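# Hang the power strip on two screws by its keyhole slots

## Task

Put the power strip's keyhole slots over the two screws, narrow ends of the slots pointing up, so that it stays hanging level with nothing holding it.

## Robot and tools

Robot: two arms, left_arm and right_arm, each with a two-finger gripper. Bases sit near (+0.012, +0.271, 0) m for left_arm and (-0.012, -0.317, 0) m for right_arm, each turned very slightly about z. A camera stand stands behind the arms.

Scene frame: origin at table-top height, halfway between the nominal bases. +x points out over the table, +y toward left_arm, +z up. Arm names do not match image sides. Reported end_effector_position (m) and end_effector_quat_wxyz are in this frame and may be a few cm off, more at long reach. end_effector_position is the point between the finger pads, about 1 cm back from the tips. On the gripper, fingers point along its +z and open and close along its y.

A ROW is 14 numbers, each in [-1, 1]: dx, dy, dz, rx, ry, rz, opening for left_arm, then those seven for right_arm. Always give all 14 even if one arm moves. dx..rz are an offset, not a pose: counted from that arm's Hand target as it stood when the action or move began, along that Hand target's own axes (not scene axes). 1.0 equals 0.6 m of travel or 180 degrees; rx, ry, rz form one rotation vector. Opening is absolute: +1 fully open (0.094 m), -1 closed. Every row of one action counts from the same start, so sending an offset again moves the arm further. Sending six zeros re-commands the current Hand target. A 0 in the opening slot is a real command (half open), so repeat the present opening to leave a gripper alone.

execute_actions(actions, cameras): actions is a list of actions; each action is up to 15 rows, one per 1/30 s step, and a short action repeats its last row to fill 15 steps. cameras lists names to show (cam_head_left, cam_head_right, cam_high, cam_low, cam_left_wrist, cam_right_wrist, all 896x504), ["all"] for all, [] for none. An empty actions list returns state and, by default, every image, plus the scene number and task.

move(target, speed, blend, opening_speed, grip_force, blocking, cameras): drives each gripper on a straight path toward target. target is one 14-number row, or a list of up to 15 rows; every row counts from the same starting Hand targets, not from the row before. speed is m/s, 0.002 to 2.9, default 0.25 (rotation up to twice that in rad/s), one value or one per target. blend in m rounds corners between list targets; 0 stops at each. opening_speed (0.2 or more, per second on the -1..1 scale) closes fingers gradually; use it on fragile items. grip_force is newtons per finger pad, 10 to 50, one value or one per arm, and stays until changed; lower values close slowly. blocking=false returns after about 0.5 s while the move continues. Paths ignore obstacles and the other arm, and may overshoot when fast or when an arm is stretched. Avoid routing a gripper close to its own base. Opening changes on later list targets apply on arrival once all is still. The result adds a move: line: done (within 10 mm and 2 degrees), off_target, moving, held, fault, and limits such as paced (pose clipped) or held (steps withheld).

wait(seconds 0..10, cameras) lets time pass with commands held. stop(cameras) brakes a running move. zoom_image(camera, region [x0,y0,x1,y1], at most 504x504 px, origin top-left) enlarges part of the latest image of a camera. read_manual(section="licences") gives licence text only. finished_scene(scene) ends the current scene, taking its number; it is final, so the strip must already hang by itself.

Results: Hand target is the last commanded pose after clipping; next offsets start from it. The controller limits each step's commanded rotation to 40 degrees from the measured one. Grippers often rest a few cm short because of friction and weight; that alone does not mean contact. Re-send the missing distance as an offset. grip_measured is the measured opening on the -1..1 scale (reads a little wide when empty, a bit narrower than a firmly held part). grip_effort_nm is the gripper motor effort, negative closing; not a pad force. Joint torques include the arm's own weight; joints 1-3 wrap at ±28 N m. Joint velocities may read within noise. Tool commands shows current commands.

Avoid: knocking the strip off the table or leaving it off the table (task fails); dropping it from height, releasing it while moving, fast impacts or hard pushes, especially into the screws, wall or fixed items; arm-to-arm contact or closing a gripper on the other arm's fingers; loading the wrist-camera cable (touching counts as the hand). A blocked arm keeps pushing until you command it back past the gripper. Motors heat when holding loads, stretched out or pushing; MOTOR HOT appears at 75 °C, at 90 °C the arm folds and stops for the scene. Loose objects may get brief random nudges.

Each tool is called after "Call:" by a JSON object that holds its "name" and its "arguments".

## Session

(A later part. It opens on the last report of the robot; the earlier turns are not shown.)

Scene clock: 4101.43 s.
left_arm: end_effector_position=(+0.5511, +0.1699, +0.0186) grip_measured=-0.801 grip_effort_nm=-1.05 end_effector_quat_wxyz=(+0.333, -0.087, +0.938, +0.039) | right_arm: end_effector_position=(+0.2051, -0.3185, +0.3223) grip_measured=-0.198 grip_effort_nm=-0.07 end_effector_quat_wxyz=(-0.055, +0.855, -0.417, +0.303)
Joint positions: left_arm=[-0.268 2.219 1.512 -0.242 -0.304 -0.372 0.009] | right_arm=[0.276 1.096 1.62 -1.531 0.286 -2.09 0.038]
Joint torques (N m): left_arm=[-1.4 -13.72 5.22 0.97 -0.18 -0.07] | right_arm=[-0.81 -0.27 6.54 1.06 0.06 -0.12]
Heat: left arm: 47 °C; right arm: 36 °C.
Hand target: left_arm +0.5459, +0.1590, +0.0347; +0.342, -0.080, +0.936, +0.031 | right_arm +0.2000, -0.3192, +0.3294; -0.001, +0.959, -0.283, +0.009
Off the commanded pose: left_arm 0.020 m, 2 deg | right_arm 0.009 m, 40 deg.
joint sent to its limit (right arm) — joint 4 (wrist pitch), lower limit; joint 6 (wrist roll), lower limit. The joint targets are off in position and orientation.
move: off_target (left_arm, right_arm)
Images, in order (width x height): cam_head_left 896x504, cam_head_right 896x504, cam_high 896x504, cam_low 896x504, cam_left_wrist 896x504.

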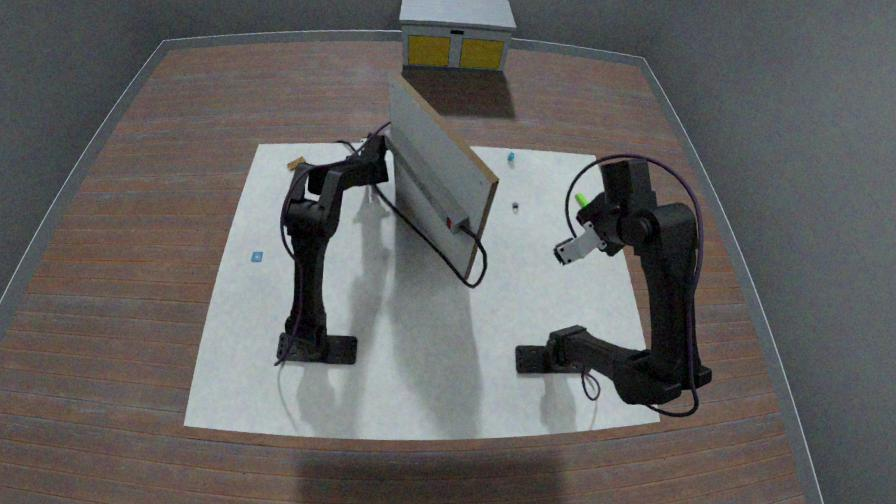

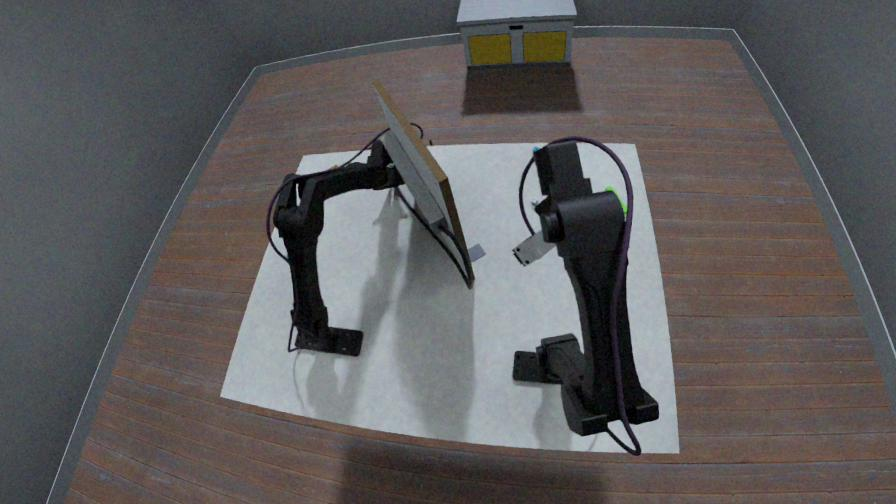

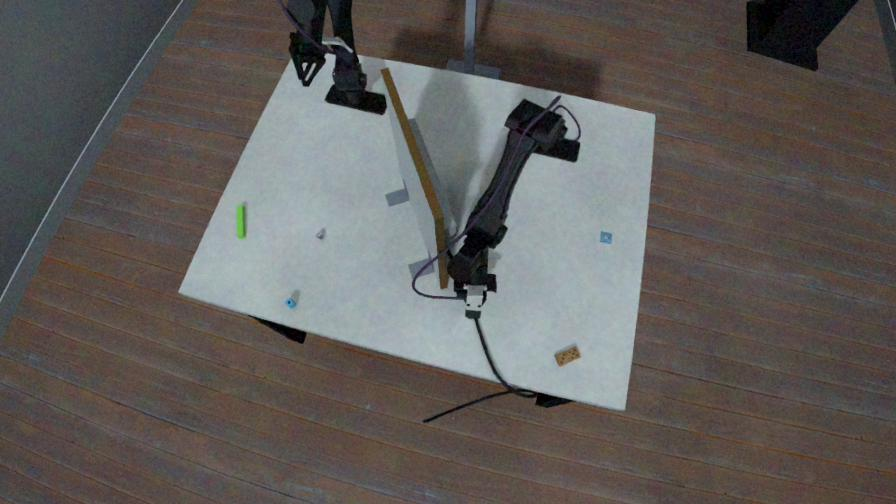

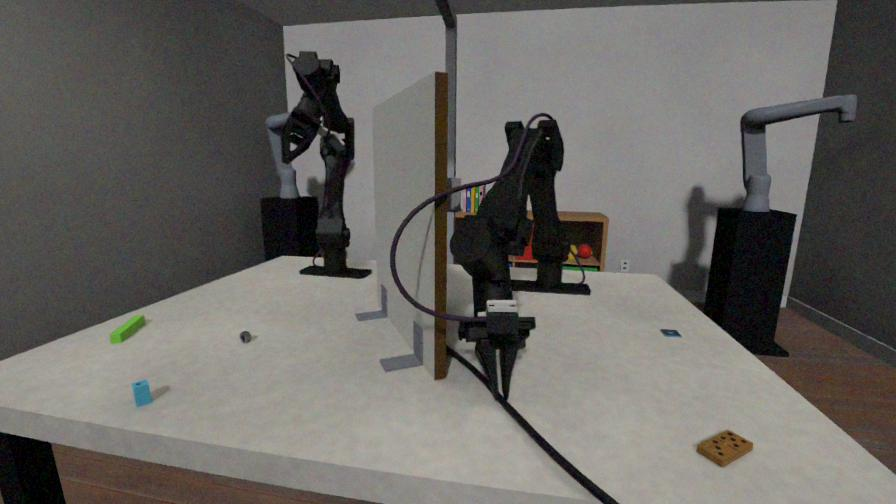

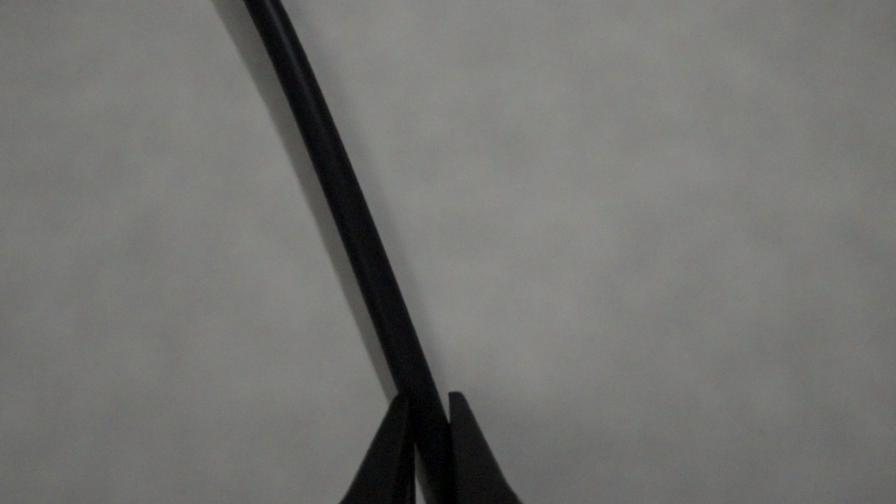

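Call:
{"name": "move", "arguments": {"target": [0,0,0.01,0,0,0,0.3,0,0,0,0,0,0,-0.2], "opening_speed": 0.5, "speed": 0.05, "cameras": ["cam_left_wrist","cam_low","cam_high"]}}

Scene clock: 4120.47 s.
left_arm: end_effector_position=(+0.5511, +0.1699, +0.0186) grip_measured=+0.298 grip_effort_nm=0.06 end_effector_quat_wxyz=(+0.333, -0.087, +0.938, +0.039) | right_arm: end_effector_position=(+0.2051, -0.3185, +0.3223) grip_measured=-0.198 grip_effort_nm=-0.07 end_effector_quat_wxyz=(-0.055, +0.855, -0.417, +0.303)
Joint positions: left_arm=[-0.268 2.219 1.512 -0.242 -0.304 -0.372 0.061] | right_arm=[0.276 1.096 1.62 -1.531 0.286 -2.09 0.038]
Joint torques (N m): left_arm=[-0.99 -12.22 6.02 1.05 -0.15 -0.02] | right_arm=[-0.73 -0.49 6.54 1.06 0.05 -0.12]
Heat: left arm: 46 °C; right arm: 36 °C.
Hand target: left_arm +0.5497, +0.1597, +0.0301; +0.342, -0.080, +0.936, +0.031 | right_arm +0.2000, -0.3192, +0.3294; -0.001, +0.959, -0.283, +0.009
Off the commanded pose: left_arm 0.015 m, 2 deg | right_arm 0.009 m, 40 deg.
joint sent to its limit (right arm) — joint 4 (wrist pitch), lower limit; joint 6 (wrist roll), lower limit. The joint targets are off in position and orientation.
move: off_target (left_arm, right_arm)
Images, in order (width x height): cam_high 896x504, cam_low 896x504, cam_left_wrist 896x504.

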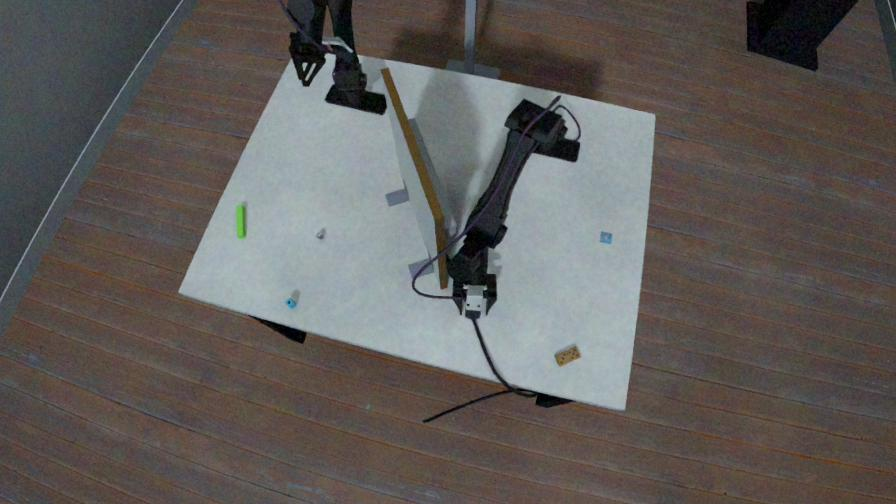

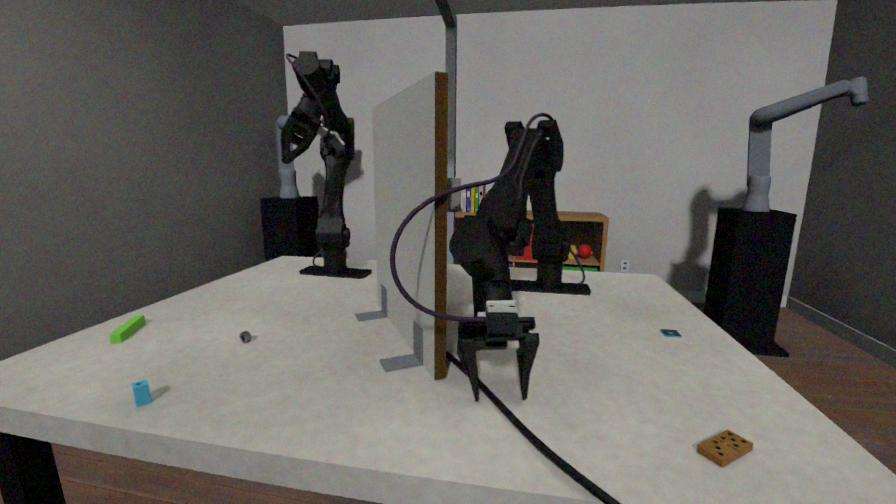

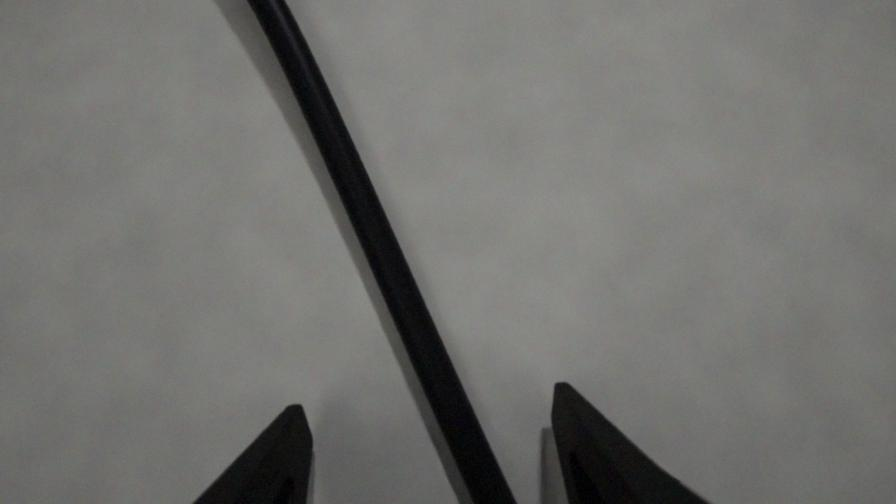

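Call:
{"name": "move", "arguments": {"target": [[0.02,0.01,-0.05,0,0,0,0.3,0,0,0,0,0,0,-0.2],[-0.126,0.042,0.075,0,0,0,0.3,0,0,0,0,0,0,-0.2],[-0.0865,0.045,0.122,0,0,0,0.3,0,0,0,0,0,0,-0.2]], "speed": 0.08, "blend": [0.01,0.01,0], "cameras": ["cam_left_wrist"]}}

Scene clock: 4133.93 s.
left_arm: end_effector_position=(+0.6291, +0.2018, +0.0230) grip_measured=+0.298 grip_effort_nm=0.06 end_effector_quat_wxyz=(+0.345, -0.086, +0.934, +0.033) | right_arm: end_effector_position=(+0.2051, -0.3185, +0.3223) grip_measured=-0.198 grip_effort_nm=-0.07 end_effector_quat_wxyz=(-0.055, +0.855, -0.417, +0.303)
Joint positions: left_arm=[-0.164 2.455 1.93 -0.371 -0.237 -0.282 0.061] | right_arm=[0.276 1.096 1.62 -1.531 0.286 -2.09 0.038]
Joint torques (N m): left_arm=[0.58 -10.22 6.24 1.45 -0.03 0.12] | right_arm=[-0.87 -0.5 6.58 1.07 0.07 -0.13]
Heat: left arm: 46 °C; right arm: 36 °C.
Hand target: left_arm +0.6306, +0.2013, +0.0077; +0.342, -0.080, +0.936, +0.031 | right_arm +0.2000, -0.3192, +0.3294; -0.001, +0.959, -0.283, +0.009
Off the commanded pose: left_arm 0.015 m, 1 deg | right_arm 0.009 m, 40 deg.
joint sent to its limit (right arm) — joint 4 (wrist pitch), lower limit; joint 6 (wrist roll), lower limit. The joint targets are off in position and orientation.
move: off_target (left_arm, right_arm)
Images, in order (width x height): cam_left_wrist 896x504.

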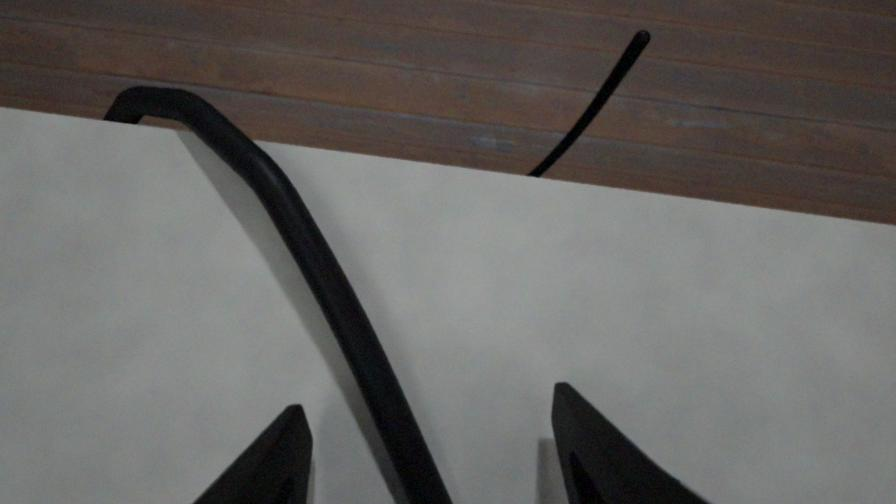

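Call:
{"name": "move", "arguments": {"target": [[0,0,0,0,0,0,-1,0,0,0,0,0,0,-0.2]], "opening_speed": 0.8}}

Call:
{"name": "move", "arguments": {"target": [0.076,0.0035,-0.1185,0,0,0,-1,0,0,0,0,0,0,-0.2], "speed": 0.05, "cameras": ["cam_left_wrist","cam_head_left","cam_high"]}}

Scene clock: 4141.17 s.
left_arm: end_effector_position=(+0.6293, +0.2036, +0.0230) grip_measured=-0.827 grip_effort_nm=-1.04 end_effector_quat_wxyz=(+0.345, -0.087, +0.934, +0.033) | right_arm: end_effector_position=(+0.2051, -0.3185, +0.3223) grip_measured=-0.198 grip_effort_nm=-0.07 end_effector_quat_wxyz=(-0.055, +0.855, -0.417, +0.303)
Joint positions: left_arm=[-0.161 2.455 1.93 -0.371 -0.236 -0.282 0.008] | right_arm=[0.276 1.096 1.62 -1.531 0.286 -2.09 0.038]
Joint torques (N m): left_arm=[0.39 -10.29 6.24 1.44 0 0.12] | right_arm=[-0.81 -0.39 6.61 1.06 0.09 -0.11]
Heat: left arm: 46 °C; right arm: 36 °C.
Hand target: left_arm +0.6306, +0.2012, +0.0077; +0.342, -0.080, +0.936, +0.031 | right_arm +0.2000, -0.3192, +0.3294; -0.001, +0.959, -0.283, +0.009
Off the commanded pose: left_arm 0.016 m, 1 deg | right_arm 0.009 m, 40 deg.
joint sent to its limit (right arm) — joint 4 (wrist pitch), lower limit; joint 6 (wrist roll), lower limit. The joint targets are off in position and orientation.
move: off_target (left_arm, right_arm)

Scene clock: 4143.47 s.
left_arm: end_effector_position=(+0.5582, +0.2025, +0.0202) grip_measured=-0.840 grip_effort_nm=-1.05 end_effector_quat_wxyz=(+0.339, -0.088, +0.936, +0.040) | right_arm: end_effector_position=(+0.2051, -0.3185, +0.3223) grip_measured=-0.198 grip_effort_nm=-0.07 end_effector_quat_wxyz=(-0.055, +0.855, -0.417, +0.303)
Joint positions: left_arm=[-0.196 2.207 1.486 -0.199 -0.269 -0.311 0.008] | right_arm=[0.276 1.096 1.62 -1.531 0.286 -2.09 0.038]
Joint torques (N m): left_arm=[-1.43 -13.49 5 0.95 -0.09 -0.1] | right_arm=[-0.84 -0.31 6.57 1.02 0.02 -0.11]
Heat: left arm: 46 °C; right arm: 36 °C.
Hand target: left_arm +0.5508, +0.1895, +0.0327; +0.342, -0.080, +0.936, +0.031 | right_arm +0.2000, -0.3192, +0.3294; -0.001, +0.959, -0.283, +0.009
Off the commanded pose: left_arm 0.020 m, 1 deg | right_arm 0.009 m, 40 deg.
joint sent to its limit (right arm) — joint 4 (wrist pitch), lower limit; joint 6 (wrist roll), lower limit. The joint targets are off in position and orientation.
move: off_target (left_arm, right_arm)
Images, in order (width x height): cam_head_left 896x504, cam_high 896x504, cam_left_wrist 896x504.

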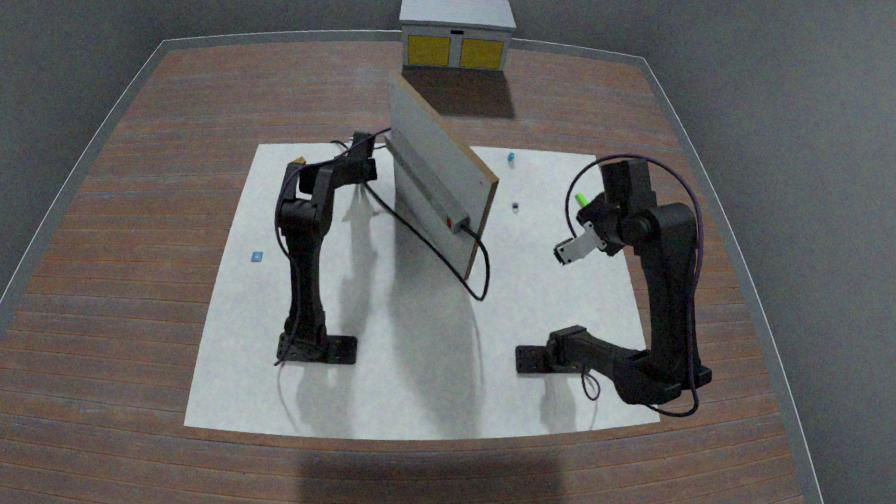

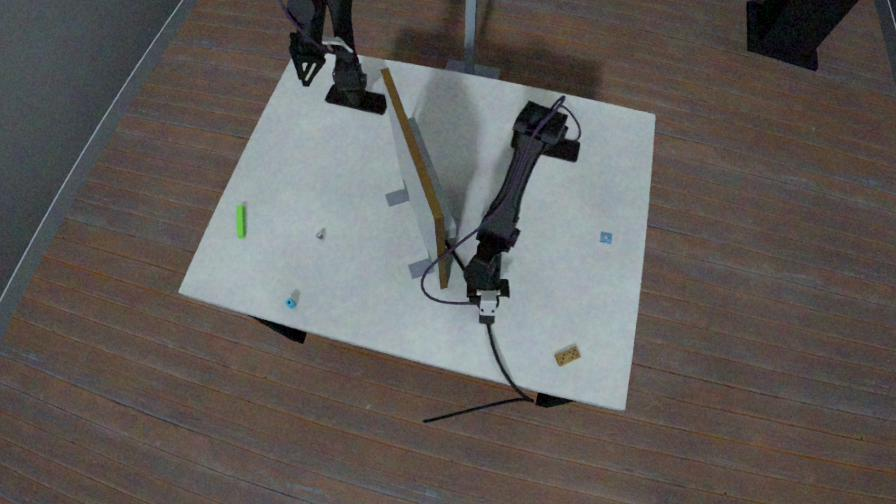

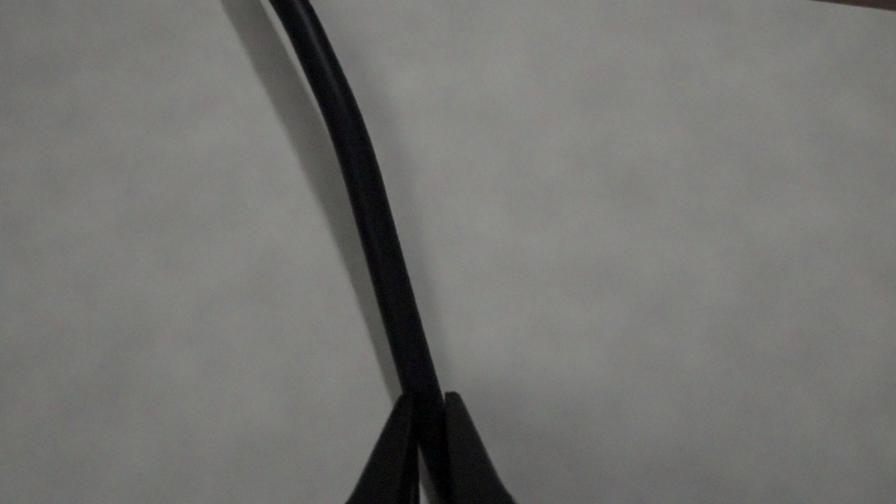

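Call:
{"name": "zoom_image", "arguments": {"camera": "cam_head_left", "region": [340, 60, 540, 310]}}

Scaled by 2.016.

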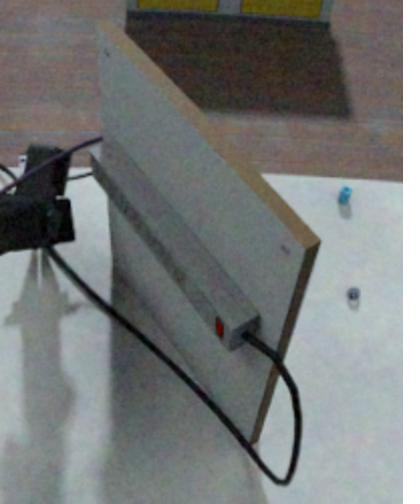

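Call:
{"name": "move", "arguments": {"target": [[0,0,0.01,0,0,0,0.3,0,0,0,0,0,0,-0.2],[0,0,-0.2,0,0,0,0.3,0,0,0,0,0,0,-0.2]], "opening_speed": 0.6, "speed": 0.12}}

Call:
{"name": "move", "arguments": {"target": [0.1,0.35,-0.2,0,0,0,0.2,0,0,0,0,0,0,-0.2], "cameras": ["cam_head_left","cam_head_right","cam_high","cam_left_wrist"]}}

Scene clock: 4175.10 s.
left_arm: end_effector_position=(+0.4856, +0.1777, +0.1167) grip_measured=+0.298 grip_effort_nm=0.06 end_effector_quat_wxyz=(+0.344, -0.084, +0.935, +0.024) | right_arm: end_effector_position=(+0.2051, -0.3185, +0.3223) grip_measured=-0.198 grip_effort_nm=-0.07 end_effector_quat_wxyz=(-0.055, +0.855, -0.417, +0.303)
Joint positions: left_arm=[-0.288 1.836 1.342 -0.429 -0.295 -0.385 0.061] | right_arm=[0.276 1.096 1.62 -1.531 0.286 -2.09 0.038]
Joint torques (N m): left_arm=[-0.88 -10.69 6 0.72 -0.37 -0.07] | right_arm=[-0.85 -0.29 6.54 1.08 0.05 -0.07]
Heat: left arm: 45 °C; right arm: 36 °C.
Hand target: left_arm +0.4746, +0.1759, +0.1244; +0.342, -0.080, +0.936, +0.031 | right_arm +0.2000, -0.3192, +0.3294; -0.001, +0.959, -0.283, +0.009
Off the commanded pose: left_arm 0.014 m, 1 deg | right_arm 0.009 m, 40 deg.
joint sent to its limit (right arm) — joint 4 (wrist pitch), lower limit; joint 6 (wrist roll), lower limit. The joint targets are off in position and orientation.
move: off_target (left_arm, right_arm)

Scene clock: 4177.13 s.
left_arm: end_effector_position=(+0.3254, +0.3668, +0.1811) grip_measured=+0.202 grip_effort_nm=-0.10 end_effector_quat_wxyz=(+0.353, -0.087, +0.931, +0.040) | right_arm: end_effector_position=(+0.2051, -0.3185, +0.3223) grip_measured=-0.198 grip_effort_nm=-0.07 end_effector_quat_wxyz=(-0.055, +0.855, -0.417, +0.303)
Joint positions: left_arm=[0.361 1.142 0.942 -0.648 0.091 0.123 0.056] | right_arm=[0.276 1.096 1.62 -1.531 0.286 -2.09 0.038]
Joint torques (N m): left_arm=[0.54 -3.85 7.01 0.77 0.25 0.15] | right_arm=[-0.84 -0.35 6.54 1.04 0.06 -0.09]
Heat: left arm: 46 °C; right arm: 36 °C.
Hand target: left_arm +0.3173, +0.3615, +0.1781; +0.342, -0.080, +0.936, +0.031 | right_arm +0.2000, -0.3192, +0.3294; -0.001, +0.959, -0.283, +0.009
Off the commanded pose: left_arm 0.010 m, 2 deg | right_arm 0.009 m, 40 deg.
joint sent to its limit (right arm) — joint 4 (wrist pitch), lower limit; joint 6 (wrist roll), lower limit. The joint targets are off in position and orientation.
move: off_target (right_arm)
Images, in order (width x height): cam_head_left 896x504, cam_head_right 896x504, cam_high 896x504, cam_left_wrist 896x504.

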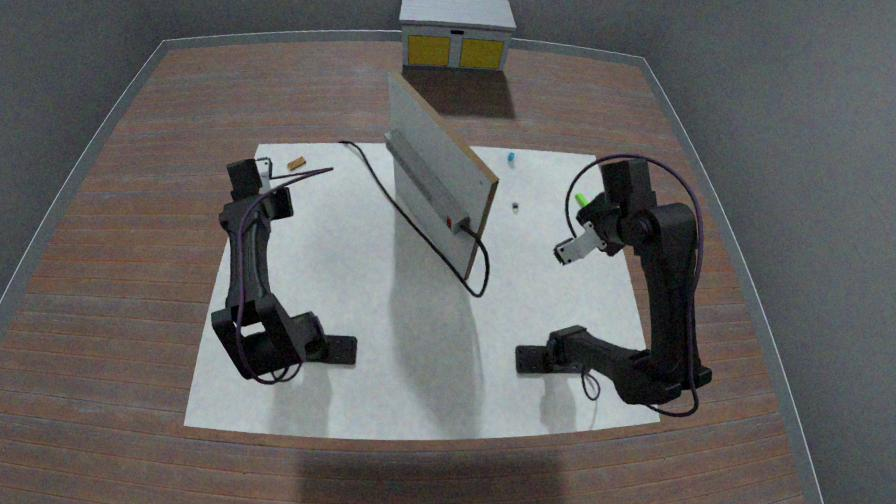

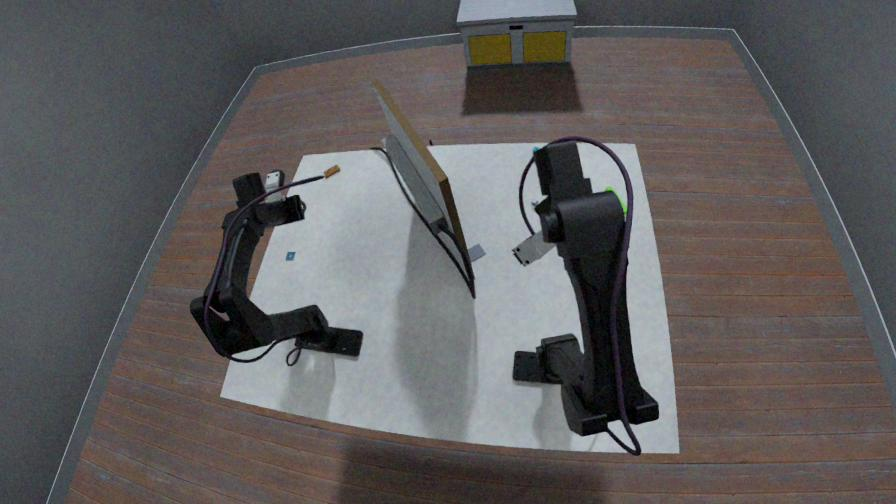

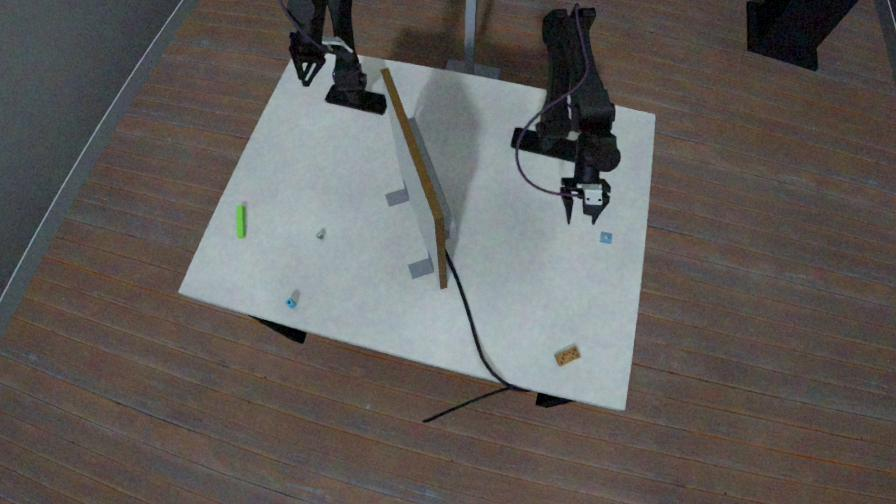

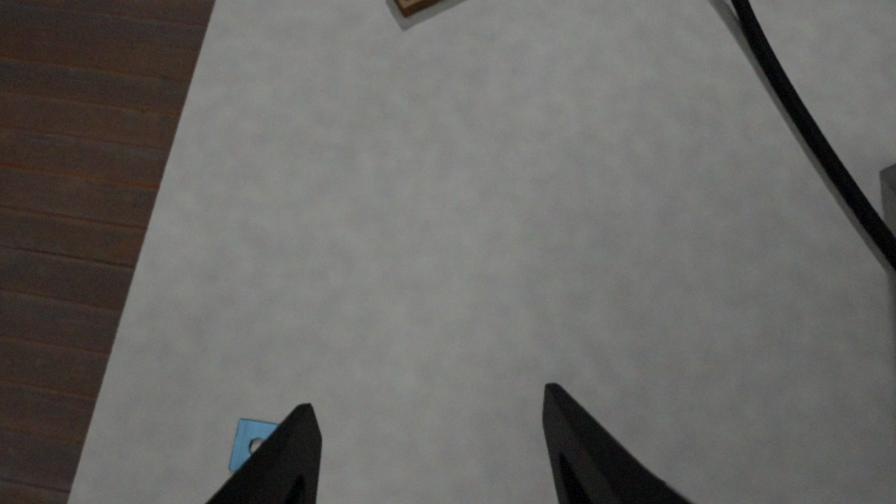

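Call:
{"name": "zoom_image", "arguments": {"camera": "cam_head_left", "region": [370, 60, 510, 140]}}

Call:
{"name": "zoom_image", "arguments": {"camera": "cam_head_left", "region": [370, 120, 510, 200]}}

Call:
{"name": "zoom_image", "arguments": {"camera": "cam_head_left", "region": [390, 170, 530, 250]}}

Call:
{"name": "zoom_image", "arguments": {"camera": "cam_head_left", "region": [380, 220, 520, 300]}}

Scaled by 3.600.

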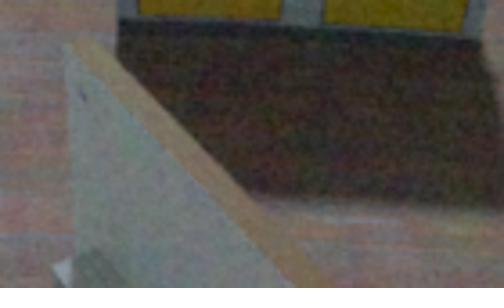

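Scaled by 3.600.

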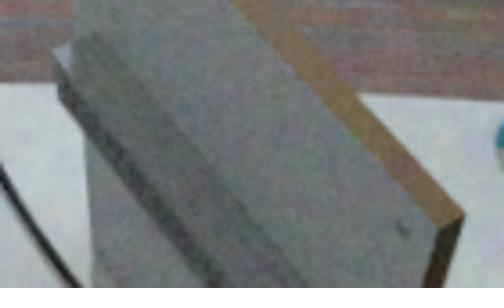

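Scaled by 3.600.

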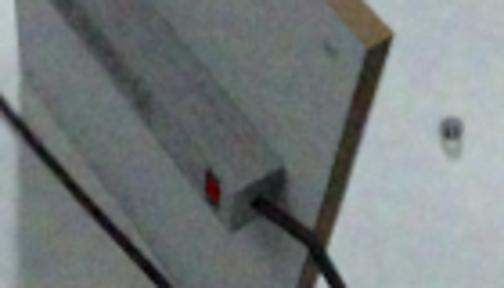

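Scaled by 3.600.

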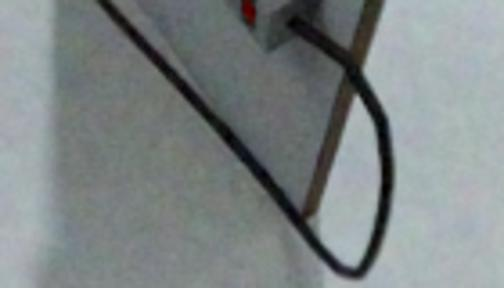

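Call:
{"name": "move", "arguments": {"target": [[-0.13,-0.05,-0.22,0.175,-0.122,0.08,0.2,0,0,0,0,0,0,-0.2],[-0.206,-0.40,-0.321,0.349,-0.243,0.161,0.2,0,0,0,0,0,0,-0.2]], "blend": [0.05,0], "cameras": ["cam_left_wrist"]}}

Scene clock: 4214.13 s.
left_arm: end_effector_position=(+0.3283, +0.1202, +0.4047) grip_measured=+0.202 grip_effort_nm=-0.10 end_effector_quat_wxyz=(+0.615, +0.339, +0.626, -0.339) | right_arm: end_effector_position=(+0.2051, -0.3185, +0.3223) grip_measured=-0.198 grip_effort_nm=-0.07 end_effector_quat_wxyz=(-0.055, +0.855, -0.417, +0.303)
Joint positions: left_arm=[0.017 1.108 1.084 -0.001 1 0.013 0.056] | right_arm=[0.276 1.096 1.62 -1.531 0.286 -2.09 0.038]
Joint torques (N m): left_arm=[-0.58 -2.48 6.04 1.68 -0.03 -0.11] | right_arm=[-0.75 -0.31 6.67 1.05 0.02 -0.11]
Heat: left arm: 46 °C; right arm: 36 °C.
Hand target: left_arm +0.3294, +0.1193, +0.4043; +0.619, +0.339, +0.622, -0.340 | right_arm +0.2000, -0.3192, +0.3294; -0.001, +0.959, -0.283, +0.009
Off the commanded pose: left_arm 0.001 m, 1 deg | right_arm 0.009 m, 40 deg.
joint sent to its limit (right arm) — joint 4 (wrist pitch), lower limit; joint 6 (wrist roll), lower limit. The joint targets are off in position and orientation.
move: off_target (right_arm)
Images, in order (width x height): cam_left_wrist 896x504.

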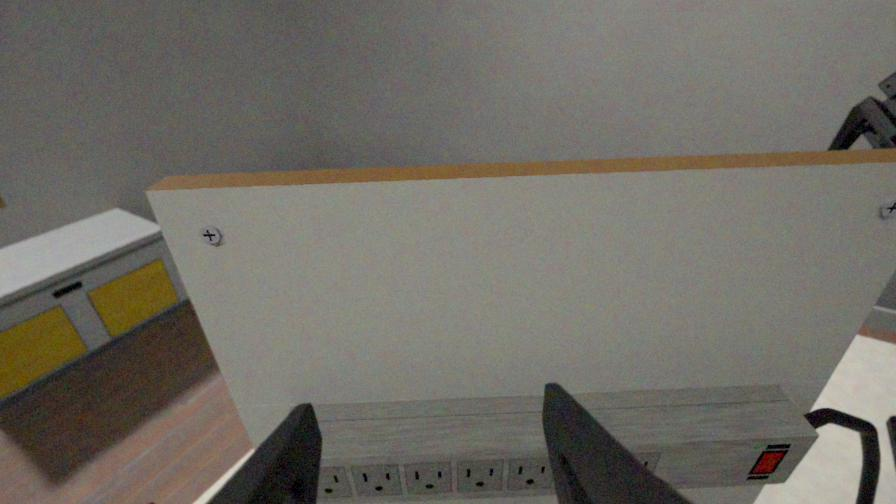

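Call:
{"name": "zoom_image", "arguments": {"camera": "cam_left_wrist", "region": [200, 350, 560, 504]}}

Call:
{"name": "zoom_image", "arguments": {"camera": "cam_left_wrist", "region": [500, 350, 860, 504]}}

Scaled by 1.400.

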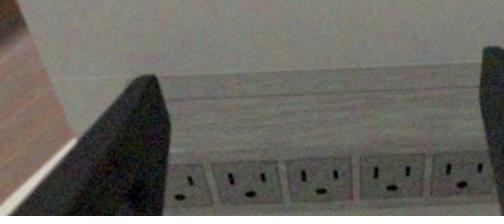

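Scaled by 1.400.

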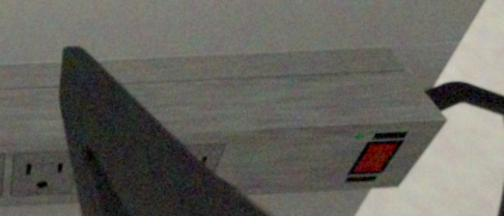

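Call:
{"name": "finished_scene", "arguments": {"scene": 1}}

The scene is finished: the task was done.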